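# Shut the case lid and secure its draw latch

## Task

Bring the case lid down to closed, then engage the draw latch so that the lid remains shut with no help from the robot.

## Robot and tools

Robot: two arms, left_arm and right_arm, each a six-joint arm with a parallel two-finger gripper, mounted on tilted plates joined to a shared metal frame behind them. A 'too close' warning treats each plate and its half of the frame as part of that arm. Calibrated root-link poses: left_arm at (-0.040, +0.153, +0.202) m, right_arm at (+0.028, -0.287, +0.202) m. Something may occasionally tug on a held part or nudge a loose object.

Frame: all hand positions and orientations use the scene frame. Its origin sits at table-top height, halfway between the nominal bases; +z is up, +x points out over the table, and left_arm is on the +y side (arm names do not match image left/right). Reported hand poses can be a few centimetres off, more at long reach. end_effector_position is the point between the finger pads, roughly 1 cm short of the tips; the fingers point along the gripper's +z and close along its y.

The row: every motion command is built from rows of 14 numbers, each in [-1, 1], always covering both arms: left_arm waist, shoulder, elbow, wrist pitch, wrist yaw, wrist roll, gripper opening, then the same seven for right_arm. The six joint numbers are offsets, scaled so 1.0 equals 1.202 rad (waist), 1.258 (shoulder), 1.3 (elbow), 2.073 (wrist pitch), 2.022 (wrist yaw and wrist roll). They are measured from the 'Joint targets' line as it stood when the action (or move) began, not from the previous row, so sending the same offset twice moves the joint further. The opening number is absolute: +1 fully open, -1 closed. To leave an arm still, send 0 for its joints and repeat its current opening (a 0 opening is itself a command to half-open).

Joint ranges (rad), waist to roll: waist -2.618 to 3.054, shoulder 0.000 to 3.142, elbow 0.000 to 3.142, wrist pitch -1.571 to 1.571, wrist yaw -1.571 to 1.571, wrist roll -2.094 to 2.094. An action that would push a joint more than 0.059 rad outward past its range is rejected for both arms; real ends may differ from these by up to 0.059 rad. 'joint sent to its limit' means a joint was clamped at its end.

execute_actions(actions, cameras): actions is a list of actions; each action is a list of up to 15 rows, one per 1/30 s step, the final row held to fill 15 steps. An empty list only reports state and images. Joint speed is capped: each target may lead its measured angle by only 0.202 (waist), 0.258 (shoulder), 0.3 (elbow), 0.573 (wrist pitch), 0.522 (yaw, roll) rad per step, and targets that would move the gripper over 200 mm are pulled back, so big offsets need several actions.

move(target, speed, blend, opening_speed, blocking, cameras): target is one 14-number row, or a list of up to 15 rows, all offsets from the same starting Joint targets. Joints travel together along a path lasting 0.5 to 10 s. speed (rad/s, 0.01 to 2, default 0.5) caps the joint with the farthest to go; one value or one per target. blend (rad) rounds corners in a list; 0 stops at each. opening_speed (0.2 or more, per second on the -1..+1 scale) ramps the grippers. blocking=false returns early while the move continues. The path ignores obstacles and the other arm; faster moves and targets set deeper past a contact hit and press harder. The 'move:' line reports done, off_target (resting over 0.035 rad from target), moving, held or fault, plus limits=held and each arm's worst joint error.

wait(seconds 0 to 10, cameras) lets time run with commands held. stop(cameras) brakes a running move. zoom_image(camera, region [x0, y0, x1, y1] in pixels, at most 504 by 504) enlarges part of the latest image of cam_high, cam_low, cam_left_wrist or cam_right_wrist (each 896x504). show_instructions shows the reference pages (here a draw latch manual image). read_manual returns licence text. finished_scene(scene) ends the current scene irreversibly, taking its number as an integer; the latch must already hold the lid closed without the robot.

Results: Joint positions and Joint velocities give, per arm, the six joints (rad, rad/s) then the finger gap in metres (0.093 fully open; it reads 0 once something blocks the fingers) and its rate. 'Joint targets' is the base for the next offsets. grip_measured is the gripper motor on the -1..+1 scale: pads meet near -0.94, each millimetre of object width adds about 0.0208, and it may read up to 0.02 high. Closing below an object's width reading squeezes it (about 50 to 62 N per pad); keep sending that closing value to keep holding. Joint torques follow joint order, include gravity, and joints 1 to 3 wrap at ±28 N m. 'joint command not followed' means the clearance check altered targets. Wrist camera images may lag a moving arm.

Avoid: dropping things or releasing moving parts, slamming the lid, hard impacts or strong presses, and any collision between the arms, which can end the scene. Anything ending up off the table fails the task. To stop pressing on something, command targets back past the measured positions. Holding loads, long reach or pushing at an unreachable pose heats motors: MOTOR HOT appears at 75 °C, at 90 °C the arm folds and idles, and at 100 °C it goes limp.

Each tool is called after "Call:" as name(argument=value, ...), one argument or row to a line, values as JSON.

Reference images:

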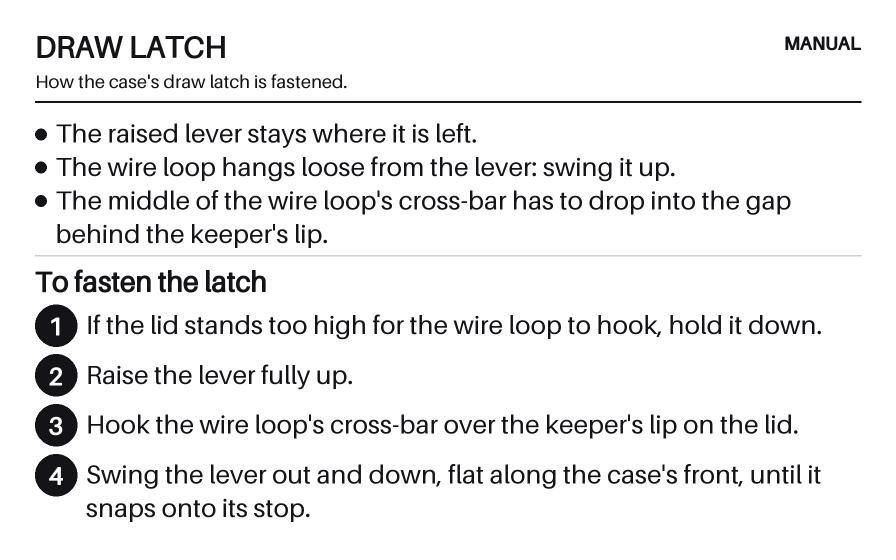

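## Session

Call:
execute_actions(
  actions=[],
)

Call:
zoom_image(
  camera="cam_high",
  region=[360, 160, 600, 320],
)

Call:
zoom_image(
  camera="cam_low",
  region=[400, 100, 760, 360],
)

Scene clock: 0.00 s.
left_arm: end_effector_position=(+0.2361, +0.2655, +0.2935) grip_measured=+1.000 end_effector_quat_wxyz=(+0.321, +0.247, +0.914, +0.031) | right_arm: end_effector_position=(+0.2080, -0.0133, +0.1824) grip_measured=+1.000 end_effector_quat_wxyz=(+0.216, -0.636, +0.733, +0.109)
Joint positions: left_arm=[0.395 1.007 0.681 -0.558 0.155 0.954 0.093] | right_arm=[0.968 1.905 0.689 -0.057 0.084 -0.472 0.093]
Joint velocities: within noise
Joint torques (N m): no reading
Heat: left arm: 29 °C; right arm: 34 °C.
Joint targets: left_arm=[0.394 1.001 0.694 -0.549 0.158 0.953] | right_arm=[0.968 1.898 0.696 -0.057 0.084 -0.472]
Tool commands: left_gripper/opening=+1.0 right_gripper/opening=+1.0
camera_calibration:
cam_left_wrist: T_world_to_cam=[[-0.425772, -0.883078, -0.197212, 0.392729], [-0.873153, 0.458154, -0.166431, 0.173393], [0.237325, 0.101335, -0.966131, 0.285361], [0, 0, 0, 1]] pos_world=[0.250888, 0.238452, 0.382005]
cam_right_wrist: T_world_to_cam=[[0.980909, -0.169294, 0.0956908, -0.221457], [-0.164024, -0.984596, -0.0605471, 0.0733124], [0.104467, 0.0436957, -0.993568, 0.2406], [0, 0, 0, 1]] pos_world=[0.204119, 0.0241786, 0.264683]

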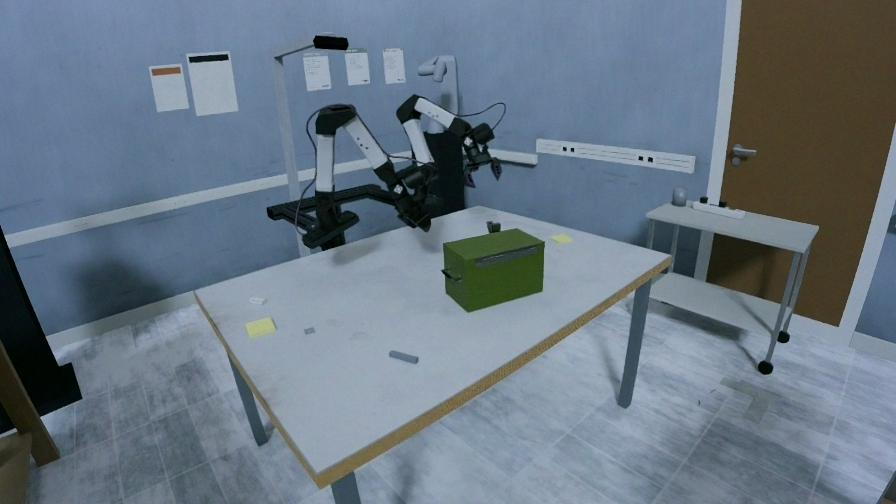

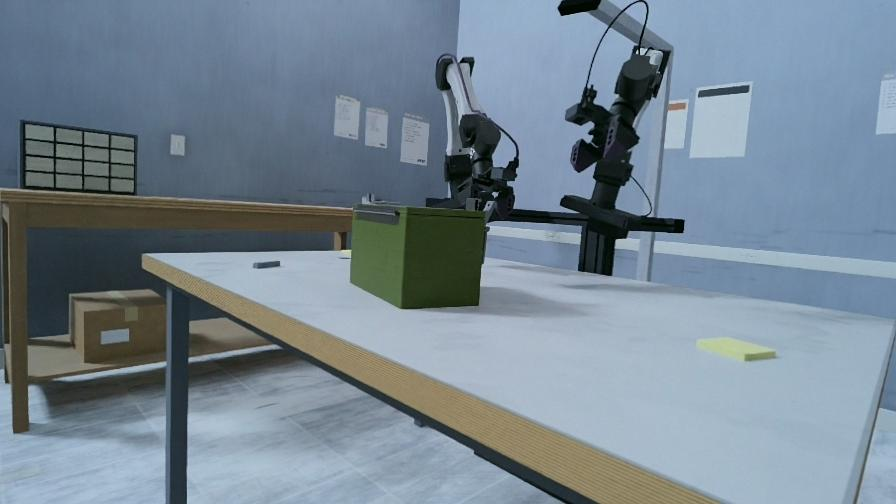

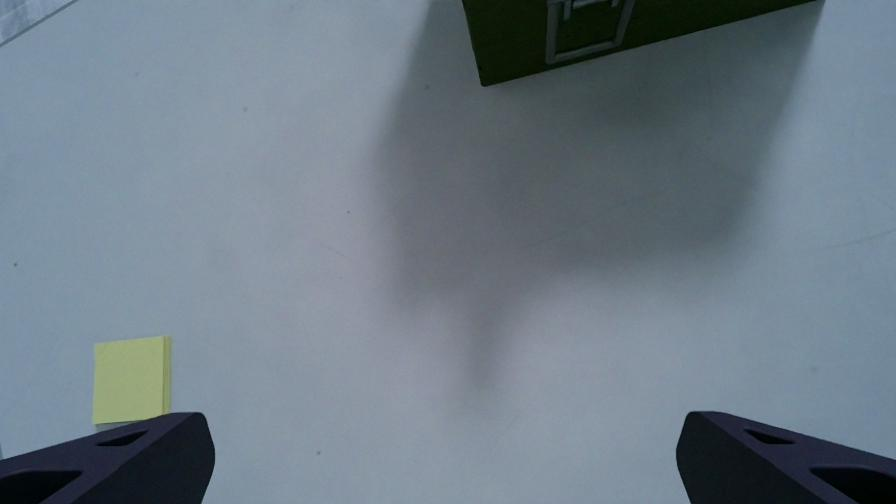

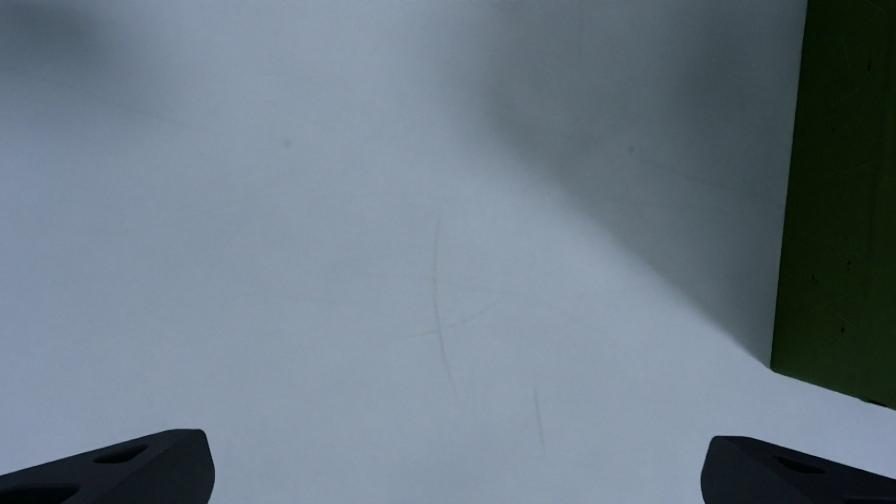

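Scaled by 2.100 from the camera's 896x504 image, which has a finer 1280x720 frame.

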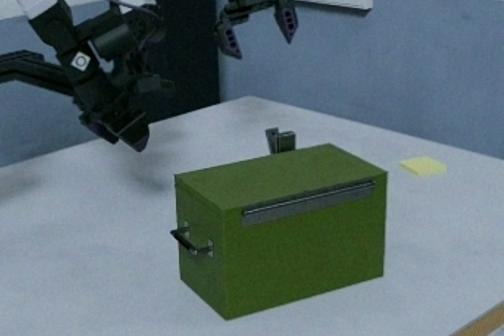

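Scaled by 1.400 from the camera's 896x504 image, which has a finer 1280x720 frame.

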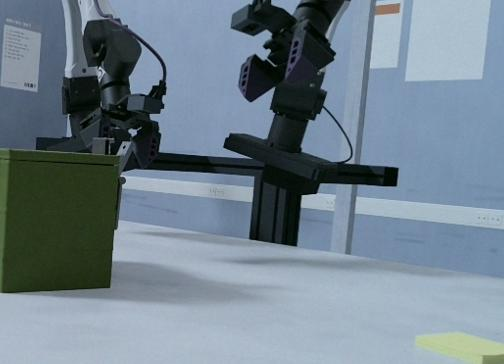

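Call:
move(
  target=[0.183,0.719,-0.14,0.559,0.476,0.008,-1, 0,0,0,0,0,0,-1],
  speed=0.9,
  opening_speed=1.5,
)

Scene clock: 46.03 s.
left_arm: end_effector_position=(+0.3049, +0.2108, +0.1985) grip_measured=-0.982 end_effector_quat_wxyz=(+0.590, +0.257, +0.734, -0.218) | right_arm: end_effector_position=(+0.2080, -0.0133, +0.1824) grip_measured=-0.973 end_effector_quat_wxyz=(+0.216, -0.636, +0.733, +0.109)
Joint positions: left_arm=[0.604 1.897 0.515 0.586 1.099 0.958 0] | right_arm=[0.968 1.905 0.689 -0.057 0.084 -0.472 0]
Joint velocities: within noise
Joint torques (N m): left_arm=[-0.77 -5.09 1.35 1.34 0.89 0.14] | right_arm=[1.16 -6.97 5.65 1.31 -0.14 -0.01]
Heat: left arm: 32 °C; right arm: 36 °C.
Joint targets: left_arm=[0.614 1.906 0.512 0.610 1.120 0.969] | right_arm=[0.968 1.898 0.696 -0.057 0.084 -0.472]
move: done
camera_calibration:
cam_left_wrist: T_world_to_cam=[[-0.638719, -0.76855, 0.0369928, 0.349278], [-0.494443, 0.373129, -0.785048, 0.267994], [0.589546, -0.519716, -0.618329, 0.137251], [0, 0, 0, 1]] pos_world=[0.274682, 0.239773, 0.282333]
cam_right_wrist: T_world_to_cam=[[0.980909, -0.169294, 0.0956908, -0.221457], [-0.164024, -0.984596, -0.0605471, 0.0733124], [0.104467, 0.0436957, -0.993568, 0.2406], [0, 0, 0, 1]] pos_world=[0.204119, 0.0241786, 0.264683]

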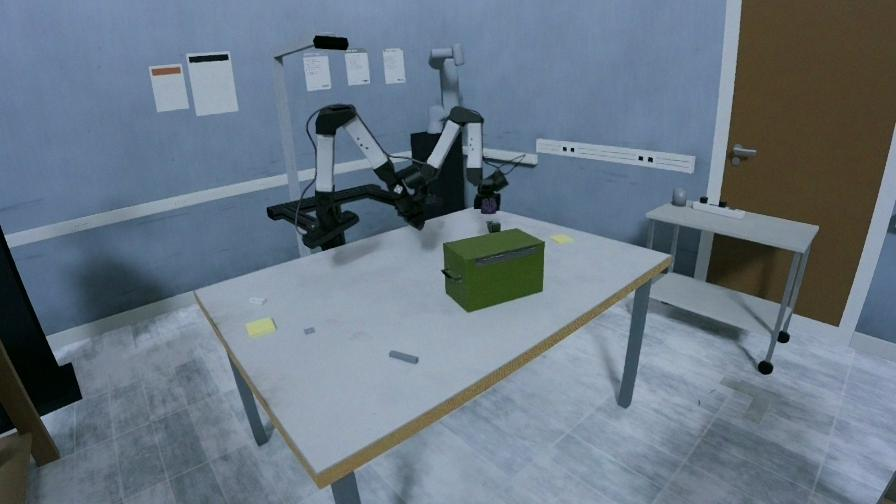

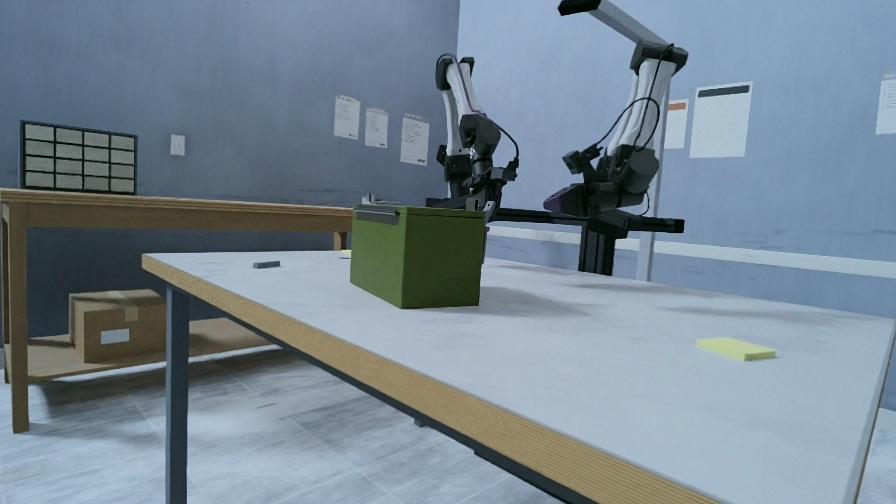

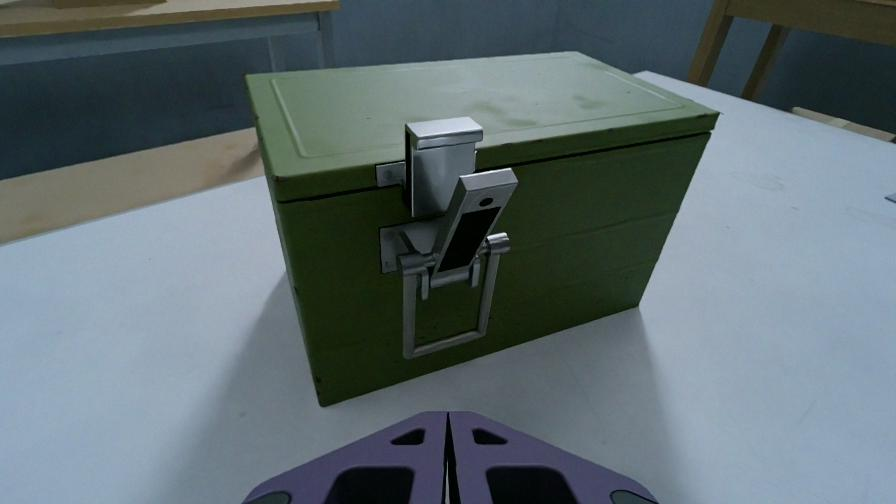

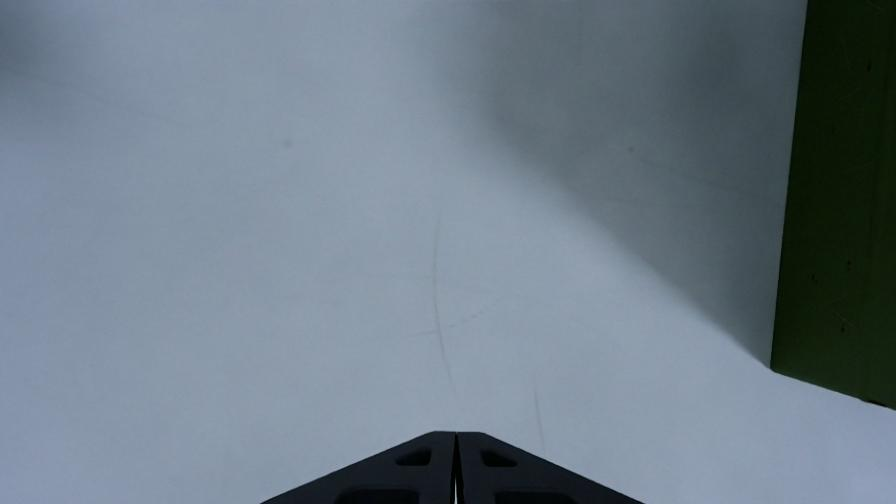

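Call:
move(
  target=[0,0,0,0,0,0,-1, -0.025,0.3196,0.1038,0.4288,0.1748,0.2433,-1],
  speed=0.9,
  cameras=["cam_right_wrist","cam_left_wrist"],
)

Scene clock: 91.93 s.
left_arm: end_effector_position=(+0.3050, +0.2108, +0.1987) grip_measured=-0.982 end_effector_quat_wxyz=(+0.590, +0.257, +0.733, -0.218) | right_arm: end_effector_position=(+0.3369, +0.0613, +0.2067) grip_measured=-0.973 end_effector_quat_wxyz=(+0.483, -0.266, +0.821, +0.149)
Joint positions: left_arm=[0.604 1.897 0.515 0.586 1.1 0.958 0] | right_arm=[0.945 2.288 0.811 0.815 0.425 0.01 0]
Joint velocities: within noise
Joint torques (N m): left_arm=[-0.73 -5.07 1.31 1.33 0.89 0.13] | right_arm=[1.02 -7.83 5.96 2.12 0.04 0.05]
Heat: left arm: 31 °C; right arm: 37 °C.
Joint targets: left_arm=[0.614 1.906 0.512 0.610 1.120 0.969] | right_arm=[0.937 2.299 0.831 0.832 0.438 0.020]
move: done
camera_calibration:
cam_left_wrist: T_world_to_cam=[[-0.639042, -0.76833, 0.0359823, 0.349548], [-0.493304, 0.373505, -0.785586, 0.267828], [0.59015, -0.519773, -0.617705, 0.137031], [0, 0, 0, 1]] pos_world=[0.274628, 0.239758, 0.282469]
cam_right_wrist: T_world_to_cam=[[0.588329, -0.808607, -0.00482024, -0.14531], [-0.647803, -0.467747, -0.601302, 0.412466], [0.483962, 0.356886, -0.799008, 0.060722], [0, 0, 0, 1]] pos_world=[0.3233, 0.0537606, 0.295834]
Images, in order (width x height): cam_left_wrist 896x504, cam_right_wrist 896x504.

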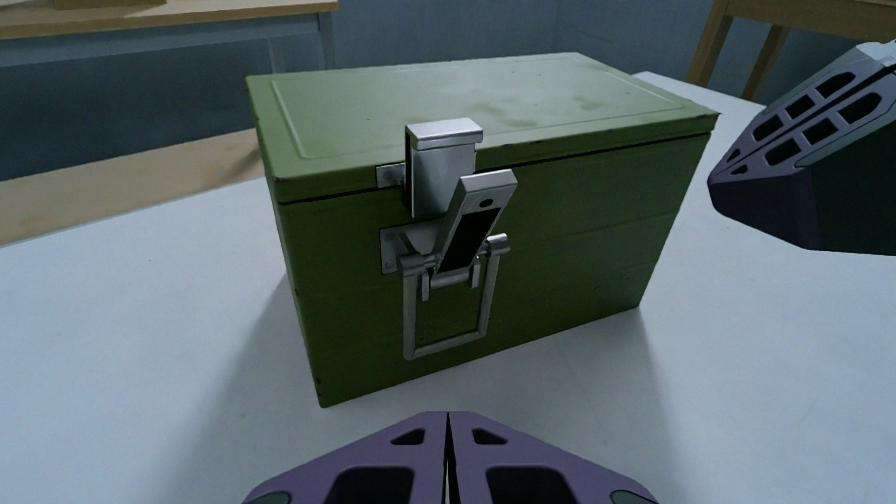

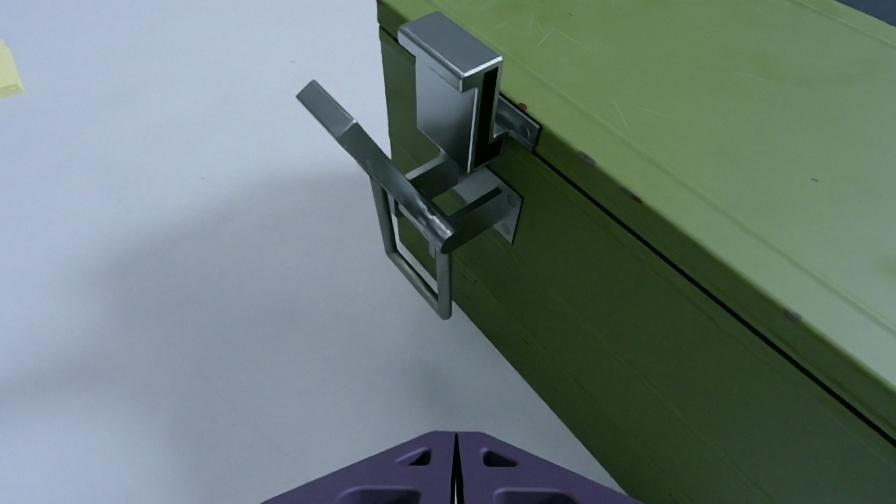

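Call:
zoom_image(
  camera="cam_right_wrist",
  region=[280, 0, 560, 340],
)

Call:
zoom_image(
  camera="cam_left_wrist",
  region=[340, 90, 580, 380],
)

Scaled by 1.482 from the camera's 896x504 image, which has a finer 1280x720 frame.

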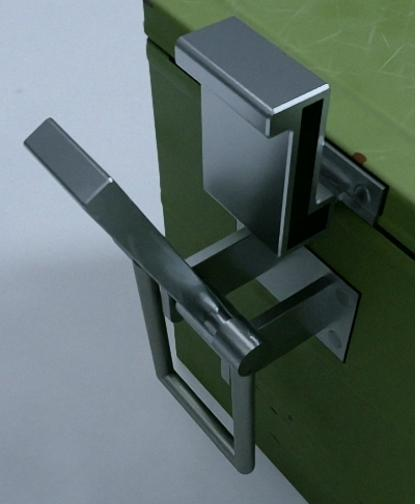

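Scaled by 1.738 from the camera's 896x504 image, which has a finer 1280x720 frame.

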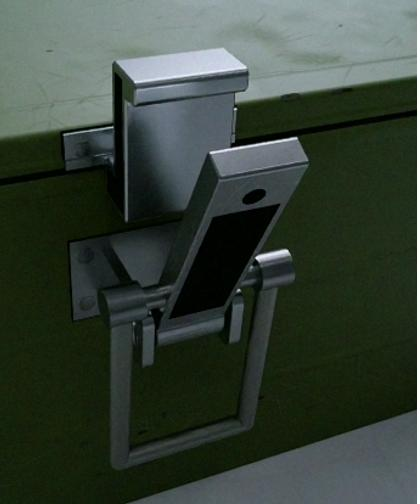

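Call:
move(
  target=[0,0,0,0,0,0,-1, -0.1607,0.198,0.1717,-0.0384,-0.1638,-0.1029,-1],
  speed=0.5,
  cameras=["cam_right_wrist","cam_left_wrist"],
)

Call:
zoom_image(
  camera="cam_right_wrist",
  region=[250, 0, 650, 400],
)

Scene clock: 221.17 s.
left_arm: end_effector_position=(+0.3050, +0.2108, +0.1987) grip_measured=-0.982 end_effector_quat_wxyz=(+0.590, +0.257, +0.733, -0.218) | right_arm: end_effector_position=(+0.3841, +0.0733, +0.1307) grip_measured=-0.973 end_effector_quat_wxyz=(+0.426, -0.347, +0.815, +0.182)
Joint positions: left_arm=[0.604 1.897 0.515 0.587 1.1 0.958 0] | right_arm=[0.748 2.538 1.033 0.765 0.119 -0.179 0]
Joint velocities: within noise
Joint torques (N m): left_arm=[-0.75 -5.08 1.35 1.33 0.9 0.13] | right_arm=[1.89 -9.51 5.74 1.78 -0.28 -0.17]
Heat: left arm: 33 °C; right arm: 38 °C.
Joint targets: left_arm=[0.614 1.906 0.512 0.610 1.120 0.969] | right_arm=[0.744 2.549 1.054 0.753 0.107 -0.188]
move: done
camera_calibration:
cam_left_wrist: T_world_to_cam=[[-0.639, -0.768382, 0.0356198, 0.349664], [-0.49309, 0.373641, -0.785656, 0.267778], [0.590374, -0.519597, -0.617638, 0.136927], [0, 0, 0, 1]] pos_world=[0.274635, 0.23977, 0.282497]
cam_right_wrist: T_world_to_cam=[[0.72526, -0.688229, -0.0184118, -0.223365], [-0.594101, -0.612105, -0.521892, 0.38255], [0.347911, 0.389445, -0.852813, 0.0297496], [0, 0, 0, 1]] pos_world=[0.378921, 0.0688487, 0.220908]
Images, in order (width x height): cam_left_wrist 896x504, cam_right_wrist 896x504.

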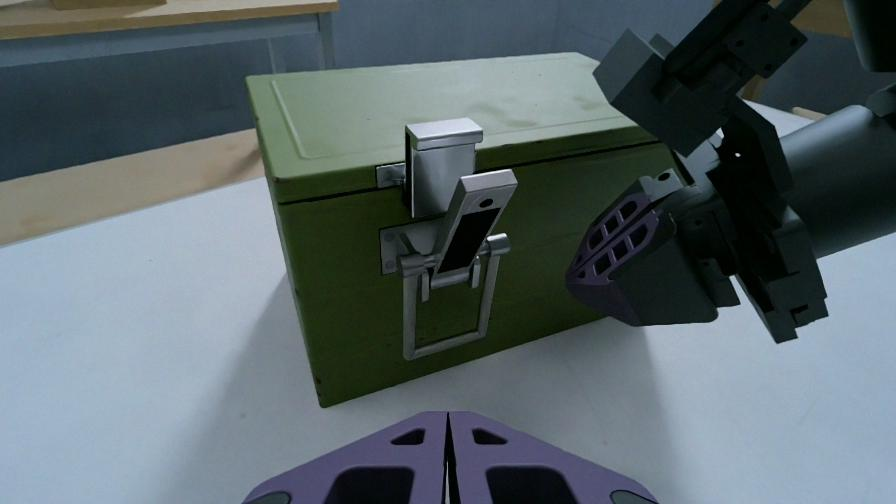

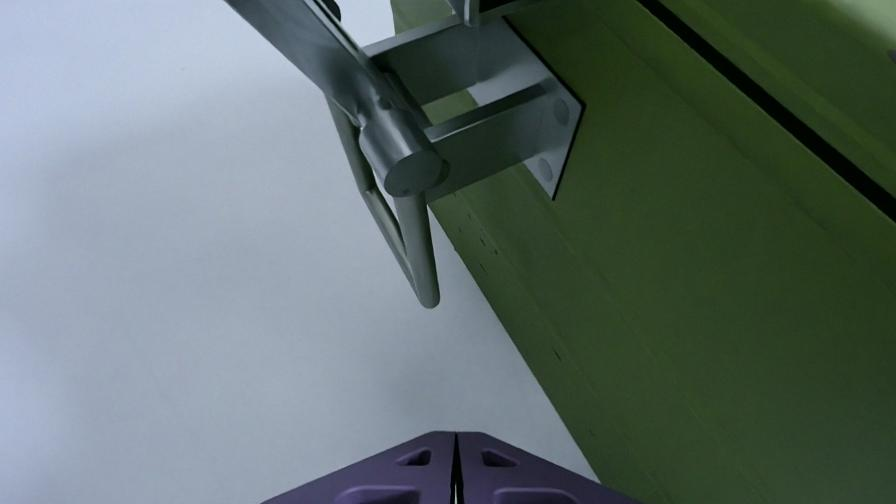

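Scaled by 1.260 from the camera's 896x504 image, which has a finer 1280x720 frame.

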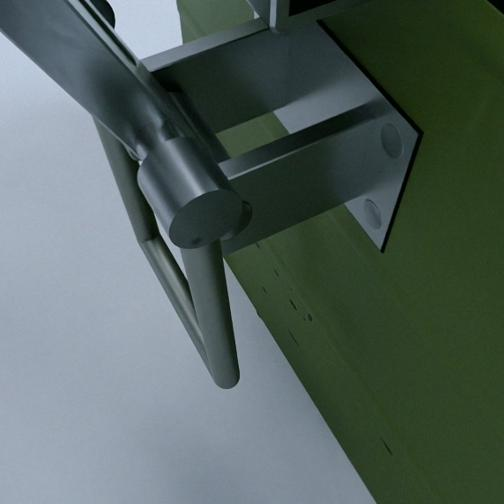

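Call:
move(
  target=[0,0,0,0,0,0,-1, 0.1532,-0.0809,0.1095,-0.1283,0.0663,0.0628,-1],
  speed=0.4,
  cameras=["cam_right_wrist","cam_left_wrist"],
)

Scene clock: 290.07 s.
left_arm: end_effector_position=(+0.3050, +0.2108, +0.1987) grip_measured=-0.982 end_effector_quat_wxyz=(+0.591, +0.257, +0.733, -0.218) | right_arm: end_effector_position=(+0.3501, +0.1351, +0.1745) grip_measured=-0.973 end_effector_quat_wxyz=(+0.410, -0.365, +0.816, +0.181)
Joint positions: left_arm=[0.604 1.897 0.515 0.587 1.1 0.958 0] | right_arm=[0.928 2.478 1.18 0.501 0.228 -0.071 0]
Joint velocities: within noise
Joint torques (N m): left_arm=[-0.75 -5.08 1.33 1.33 0.9 0.14] | right_arm=[2.07 -14.01 6.63 1.77 -0.02 0.09]
Heat: left arm: 33 °C; right arm: 43 °C.
Joint targets: left_arm=[0.614 1.906 0.512 0.610 1.120 0.970] | right_arm=[0.929 2.447 1.197 0.487 0.241 -0.061]
move: done
camera_calibration:
cam_left_wrist: T_world_to_cam=[[-0.639069, -0.768341, 0.0352469, 0.349751], [-0.492873, 0.373906, -0.785665, 0.267658], [0.59048, -0.519466, -0.617647, 0.136869], [0, 0, 0, 1]] pos_world=[0.274618, 0.239748, 0.282499]
cam_right_wrist: T_world_to_cam=[[0.748423, -0.663092, -0.0131234, -0.167879], [-0.58183, -0.646948, -0.492882, 0.41842], [0.318336, 0.37652, -0.869997, 0.0699985], [0, 0, 0, 1]] pos_world=[0.346811, 0.133021, 0.264927]
Images, in order (width x height): cam_left_wrist 896x504, cam_right_wrist 896x504.

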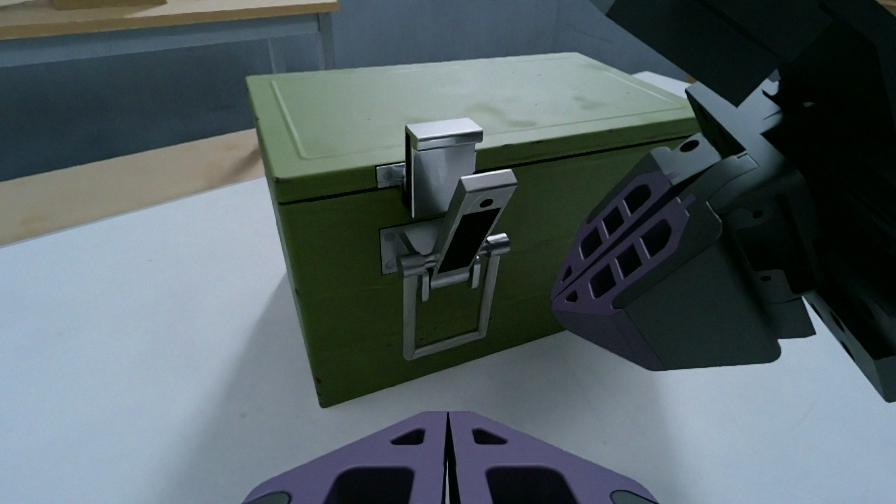

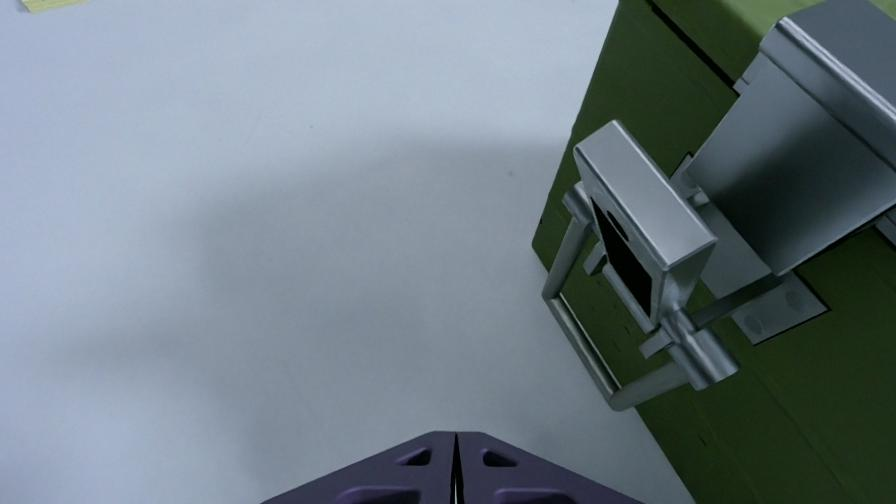

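Call:
move(
  target=[
    [0,0,0,0,0,0,-1, 0.001,-0.027,0.006,0,0,0,-1],
    [0,0,0,0,0,0,-1, -0.0928,-0.0016,0.0644,-0.0242,-0.0398,-0.0381,-1],
  ],
  speed=0.3,
  blend=0.01,
  cameras=["cam_right_wrist","cam_left_wrist"],
)

Scene clock: 310.43 s.
left_arm: end_effector_position=(+0.3050, +0.2108, +0.1987) grip_measured=-0.982 end_effector_quat_wxyz=(+0.591, +0.257, +0.733, -0.218) | right_arm: end_effector_position=(+0.4038, +0.1182, +0.1911) grip_measured=-0.973 end_effector_quat_wxyz=(+0.424, -0.347, +0.817, +0.181)
Joint positions: left_arm=[0.604 1.897 0.515 0.587 1.1 0.958 0] | right_arm=[0.818 2.461 1.258 0.45 0.173 -0.129 0]
Joint velocities: within noise
Joint torques (N m): left_arm=[-0.75 -5.09 1.32 1.32 0.89 0.14] | right_arm=[2.19 -12.72 7.25 1.81 -0.31 -0.16]
Heat: left arm: 33 °C; right arm: 45 °C.
Joint targets: left_arm=[0.614 1.906 0.512 0.610 1.120 0.969] | right_arm=[0.817 2.445 1.280 0.436 0.160 -0.138]
move: done
camera_calibration:
cam_left_wrist: T_world_to_cam=[[-0.639069, -0.768341, 0.0352469, 0.349751], [-0.492873, 0.373906, -0.785665, 0.267658], [0.59048, -0.519466, -0.617647, 0.136869], [0, 0, 0, 1]] pos_world=[0.274618, 0.239748, 0.282499]
cam_right_wrist: T_world_to_cam=[[0.724593, -0.688924, -0.0186806, -0.205265], [-0.59701, -0.613917, -0.516415, 0.45364], [0.344303, 0.385343, -0.856134, 0.0595168], [0, 0, 0, 1]] pos_world=[0.399069, 0.114151, 0.281387]
Images, in order (width x height): cam_left_wrist 896x504, cam_right_wrist 896x504.

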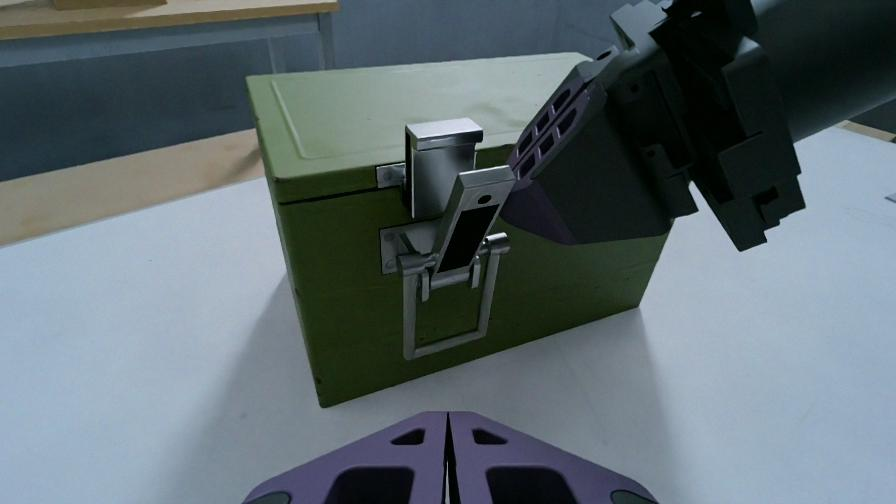

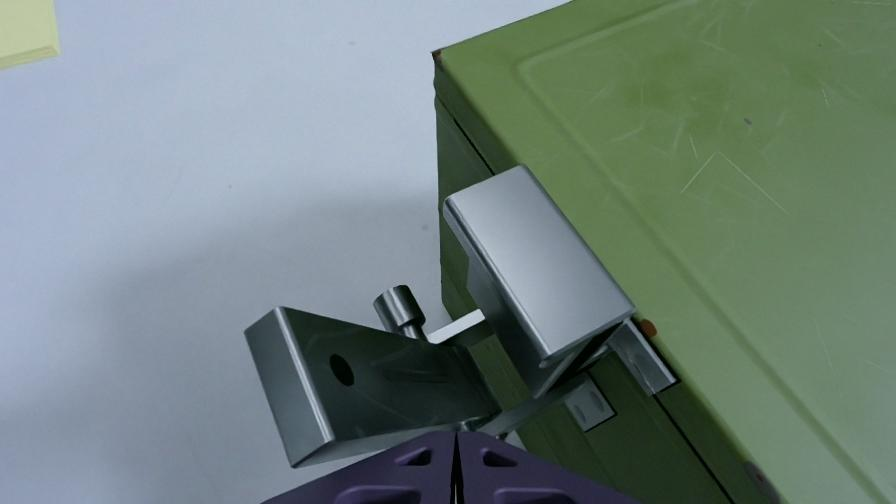

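Call:
move(
  target=[
    [0,0,0,0,0,0,-1, 0.0932,-0.0223,-0.0577,0.0246,0.0396,0.0386,-1],
    [0,0,0,0,0,0,-1, 0.1077,0.0143,-0.0077,0.0092,0.047,0.041,-1],
    [0,0,0,0,0,0,-1, -0.0175,0.0397,0.0877,-0.0265,-0.0114,-0.0035,-1],
  ],
  speed=[0.3,0.3,0.15],
  blend=0.01,
  cameras=["cam_right_wrist","cam_left_wrist"],
)

Scene clock: 332.23 s.
left_arm: end_effector_position=(+0.3050, +0.2108, +0.1988) grip_measured=-0.982 end_effector_quat_wxyz=(+0.591, +0.257, +0.733, -0.217) | right_arm: end_effector_position=(+0.4102, +0.1457, +0.2180) grip_measured=-0.973 end_effector_quat_wxyz=(+0.432, -0.361, +0.797, +0.217)
Joint positions: left_arm=[0.604 1.897 0.515 0.587 1.1 0.958 0] | right_arm=[0.829 2.468 1.364 0.391 0.102 -0.137 0]
Joint velocities: within noise
Joint torques (N m): left_arm=[-0.73 -5.07 1.31 1.32 0.9 0.14] | right_arm=[-0.58 -9.47 8.44 1.85 0.16 -0.11]
Heat: left arm: 33 °C; right arm: 45 °C.
Joint targets: left_arm=[0.614 1.906 0.512 0.610 1.121 0.969] | right_arm=[0.796 2.495 1.394 0.381 0.137 -0.146]
move: done
camera_calibration:
cam_left_wrist: T_world_to_cam=[[-0.639195, -0.768251, 0.0349279, 0.349842], [-0.492412, 0.373962, -0.785928, 0.267634], [0.590729, -0.51956, -0.61733, 0.136788], [0, 0, 0, 1]] pos_world=[0.274599, 0.239751, 0.282566]
cam_right_wrist: T_world_to_cam=[[0.768068, -0.638337, -0.0509645, -0.208632], [-0.55156, -0.619016, -0.559107, 0.479561], [0.325351, 0.457542, -0.827528, 0.0607687], [0, 0, 0, 1]] pos_world=[0.404979, 0.135874, 0.30778]
Images, in order (width x height): cam_left_wrist 896x504, cam_right_wrist 896x504.

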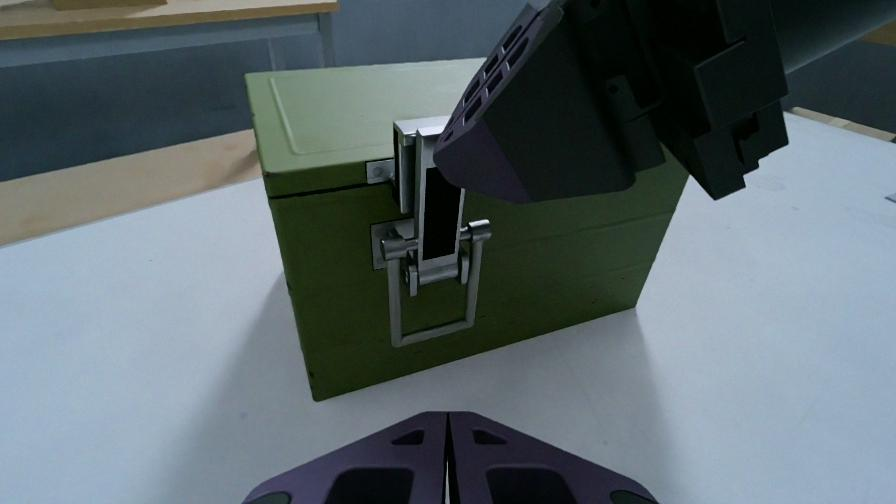

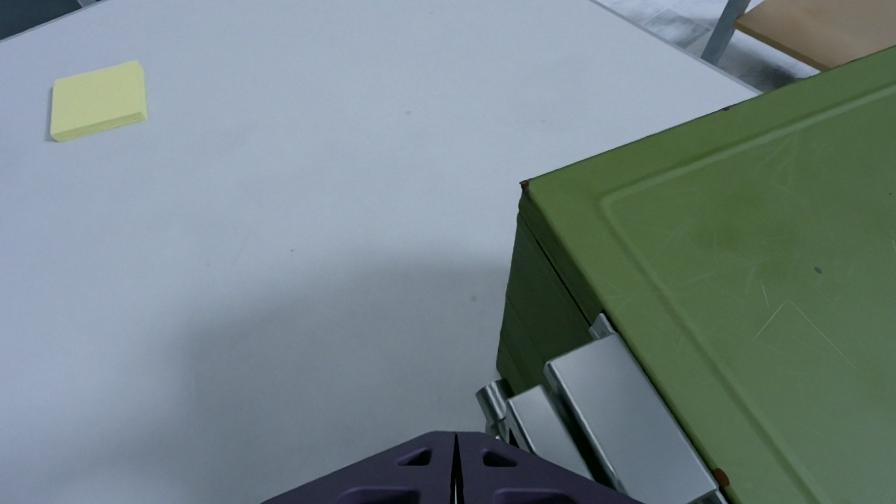

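Call:
move(
  target=[
    [0,0,0,0,0,0,-1, 0.1252,-0.0254,-0.0954,0.0357,0.0584,0.045,-1],
    [0,0,0,0,0,0,-1, -0.0574,0.0533,-0.2377,0.178,-0.0232,-0.0242,-1],
  ],
  speed=[0.3,0.5],
  blend=0.02,
  cameras=["cam_right_wrist","cam_left_wrist"],
)

Call:
zoom_image(
  camera="cam_left_wrist",
  region=[340, 90, 580, 380],
)

Scene clock: 362.07 s.
left_arm: end_effector_position=(+0.3050, +0.2108, +0.1988) grip_measured=-0.982 end_effector_quat_wxyz=(+0.591, +0.257, +0.733, -0.217) | right_arm: end_effector_position=(+0.3976, +0.0769, +0.1312) grip_measured=-0.973 end_effector_quat_wxyz=(+0.427, -0.344, +0.816, +0.185)
Joint positions: left_arm=[0.604 1.897 0.515 0.587 1.1 0.958 0] | right_arm=[0.728 2.554 1.087 0.733 0.102 -0.185 0]
Joint velocities: within noise
Joint torques (N m): left_arm=[-0.75 -5.09 1.32 1.32 0.89 0.14] | right_arm=[2.17 -10.1 3.96 2.09 -0.31 -0.1]
Heat: left arm: 33 °C; right arm: 45 °C.
Joint targets: left_arm=[0.614 1.906 0.512 0.610 1.121 0.969] | right_arm=[0.727 2.562 1.085 0.751 0.090 -0.194]
move: done
camera_calibration:
cam_left_wrist: T_world_to_cam=[[-0.639195, -0.768251, 0.0349279, 0.349842], [-0.492412, 0.373962, -0.785928, 0.267634], [0.590729, -0.51956, -0.61733, 0.136788], [0, 0, 0, 1]] pos_world=[0.274599, 0.239751, 0.282566]
cam_right_wrist: T_world_to_cam=[[0.723146, -0.690226, -0.0254432, -0.228837], [-0.596927, -0.606016, -0.525759, 0.394197], [0.347474, 0.395388, -0.850253, 0.0235003], [0, 0, 0, 1]] pos_world=[0.392623, 0.0716488, 0.221411]
Images, in order (width x height): cam_left_wrist 896x504, cam_right_wrist 896x504.

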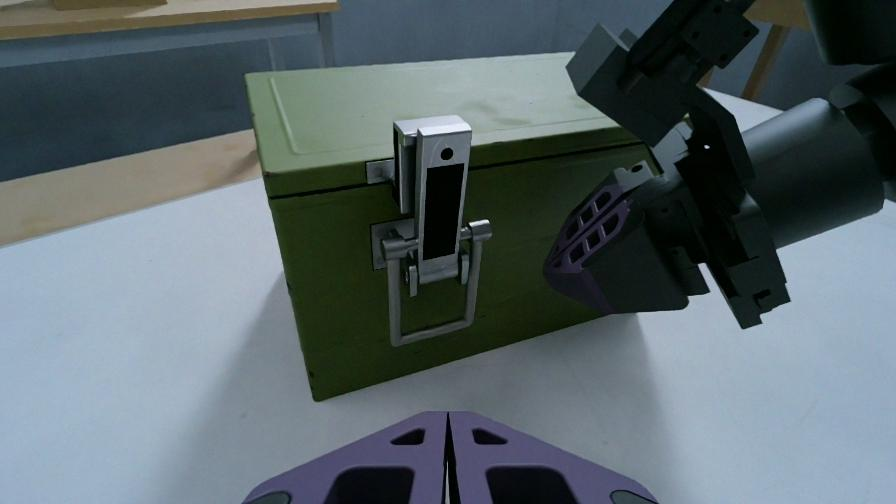

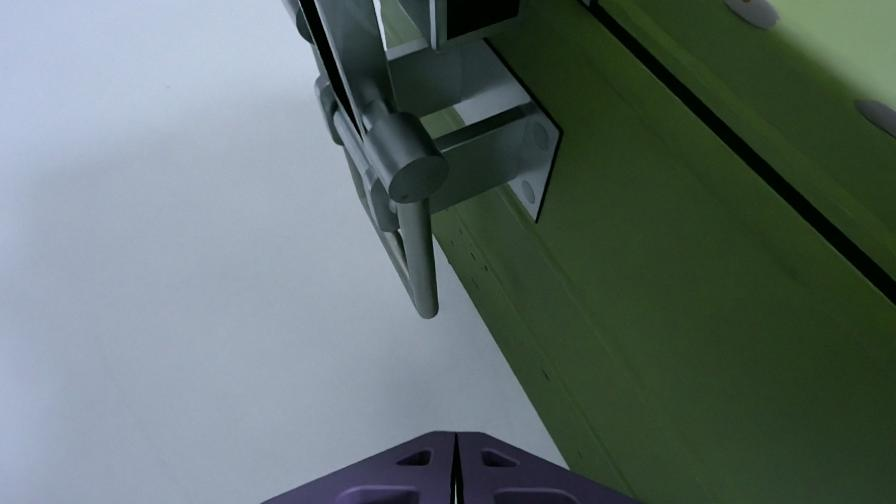

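Scaled by 1.738 from the camera's 896x504 image, which has a finer 1280x720 frame.

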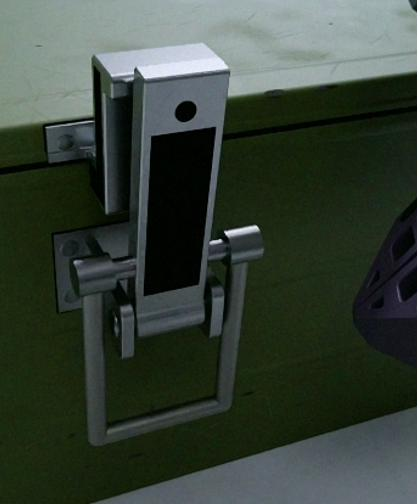

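Call:
move(
  target=[0,0,0,0,0,0,-1, -0.002,0.159,0.2038,-0.0439,-0.005,-0.006,-0.55],
  speed=0.2,
  cameras=["cam_right_wrist","cam_left_wrist"],
)

Call:
zoom_image(
  camera="cam_left_wrist",
  region=[340, 150, 640, 400],
)

Scene clock: 376.40 s.
left_arm: end_effector_position=(+0.3050, +0.2108, +0.1988) grip_measured=-0.982 end_effector_quat_wxyz=(+0.591, +0.257, +0.733, -0.217) | right_arm: end_effector_position=(+0.4185, +0.1115, +0.0948) grip_measured=-0.552 end_effector_quat_wxyz=(+0.423, -0.353, +0.814, +0.185)
Joint positions: left_arm=[0.604 1.897 0.515 0.587 1.1 0.958 0] | right_arm=[0.728 2.747 1.329 0.673 0.092 -0.197 0.019]
Joint velocities: within noise
Joint torques (N m): left_arm=[-0.75 -5.09 1.35 1.33 0.89 0.14] | right_arm=[2.15 -10.62 6.13 1.82 -0.3 -0.1]
Heat: left arm: 33 °C; right arm: 46 °C.
Joint targets: left_arm=[0.614 1.906 0.512 0.610 1.121 0.969] | right_arm=[0.725 2.762 1.350 0.660 0.080 -0.206]
move: done
camera_calibration:
cam_left_wrist: T_world_to_cam=[[-0.639195, -0.768251, 0.0349279, 0.349842], [-0.492412, 0.373962, -0.785928, 0.267634], [0.590729, -0.51956, -0.61733, 0.136788], [0, 0, 0, 1]] pos_world=[0.274599, 0.239751, 0.282566]
cam_right_wrist: T_world_to_cam=[[0.735193, -0.677515, -0.0215657, -0.22781], [-0.587833, -0.621389, -0.518004, 0.405728], [0.337554, 0.39351, -0.855107, -0.0235926], [0, 0, 0, 1]] pos_world=[0.413949, 0.107055, 0.185082]
Images, in order (width x height): cam_left_wrist 896x504, cam_right_wrist 896x504.

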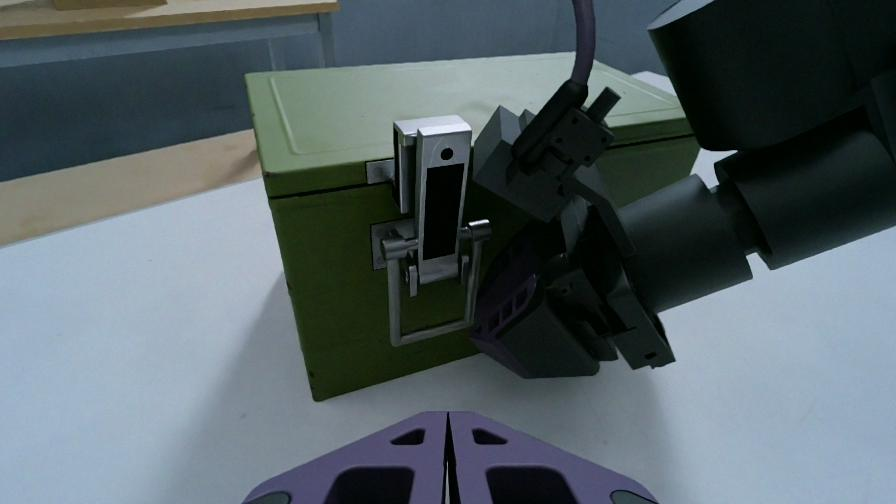

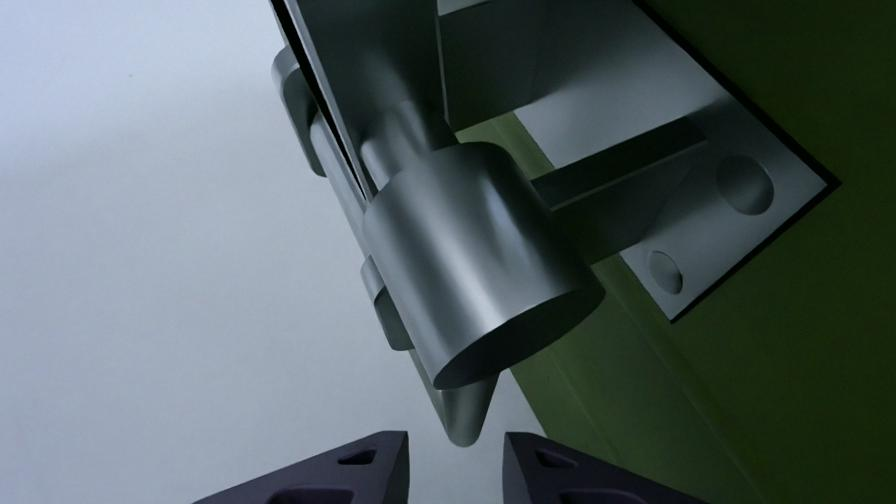

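Scaled by 1.680 from the camera's 896x504 image, which has a finer 1280x720 frame.

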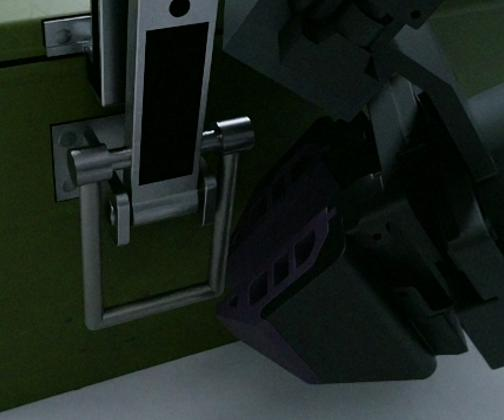

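Call:
move(
  target=[0,0,0,0,0,0,-1, -0.0025,0.011,0.033,-0.0148,0,0,-0.55],
  speed=0.1,
  cameras=["cam_right_wrist","cam_left_wrist"],
)

Call:
zoom_image(
  camera="cam_left_wrist",
  region=[400, 200, 600, 400],
)

Scene clock: 394.47 s.
left_arm: end_effector_position=(+0.3050, +0.2108, +0.1988) grip_measured=-0.982 end_effector_quat_wxyz=(+0.591, +0.257, +0.733, -0.217) | right_arm: end_effector_position=(+0.4215, +0.1156, +0.0937) grip_measured=-0.552 end_effector_quat_wxyz=(+0.420, -0.354, +0.814, +0.186)
Joint positions: left_arm=[0.604 1.897 0.515 0.587 1.1 0.958 0] | right_arm=[0.728 2.759 1.359 0.651 0.089 -0.198 0.019]
Joint velocities: within noise
Joint torques (N m): left_arm=[-0.77 -5.09 1.32 1.33 0.9 0.14] | right_arm=[1.84 -10.67 7.17 1.68 -0.25 -0.1]
Heat: left arm: 33 °C; right arm: 44 °C.
Joint targets: left_arm=[0.614 1.906 0.512 0.610 1.121 0.969] | right_arm=[0.722 2.776 1.393 0.629 0.080 -0.207]
move: done
camera_calibration:
cam_left_wrist: T_world_to_cam=[[-0.639195, -0.768251, 0.0349279, 0.349842], [-0.492412, 0.373962, -0.785928, 0.267634], [0.590729, -0.51956, -0.61733, 0.136788], [0, 0, 0, 1]] pos_world=[0.274599, 0.239751, 0.282566]
cam_right_wrist: T_world_to_cam=[[0.737937, -0.674475, -0.0230811, -0.228584], [-0.587121, -0.624748, -0.514761, 0.409186], [0.332773, 0.393412, -0.857023, -0.0249205], [0, 0, 0, 1]] pos_world=[0.417215, 0.111268, 0.183999]
Images, in order (width x height): cam_left_wrist 896x504, cam_right_wrist 896x504.

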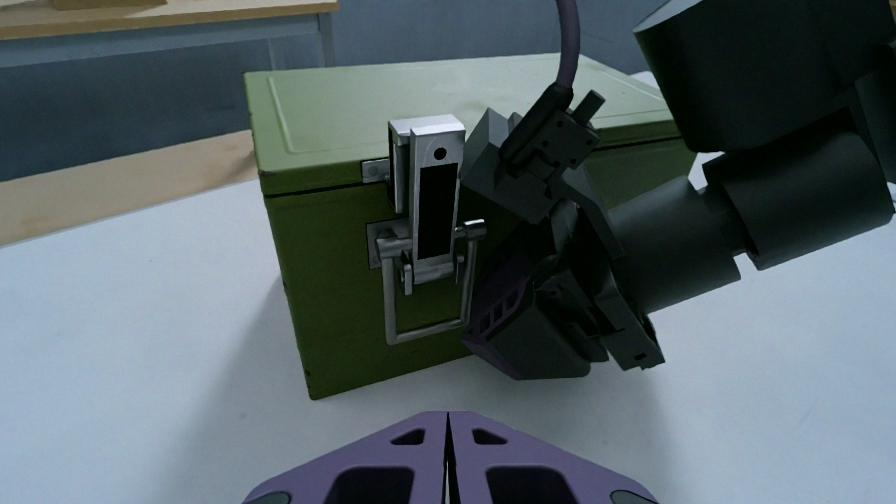

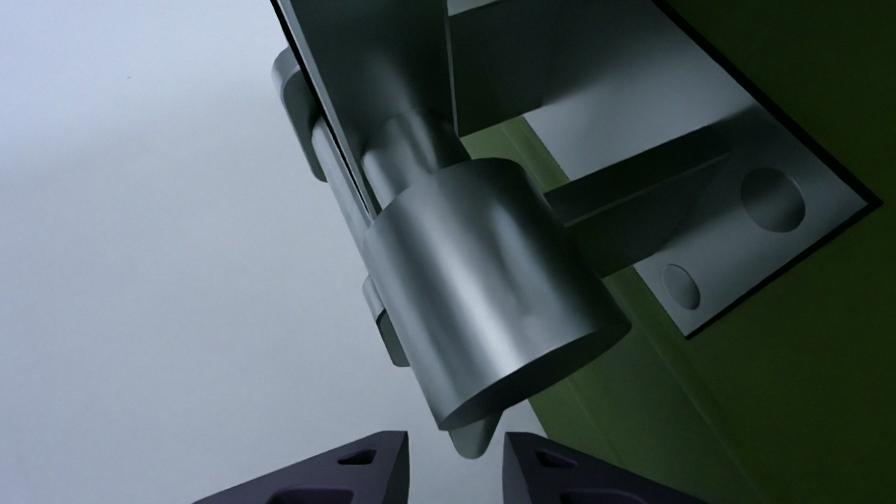

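Scaled by 2.520 from the camera's 896x504 image, which has a finer 1280x720 frame.

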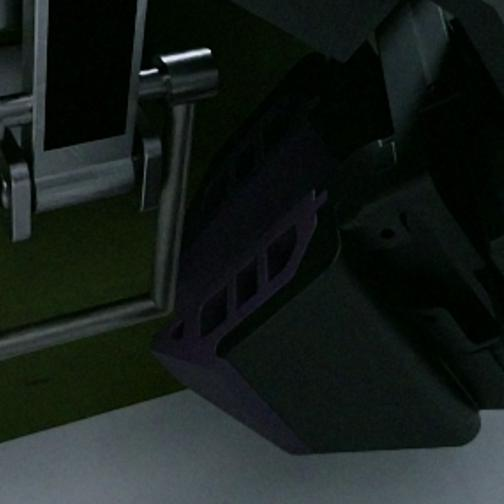

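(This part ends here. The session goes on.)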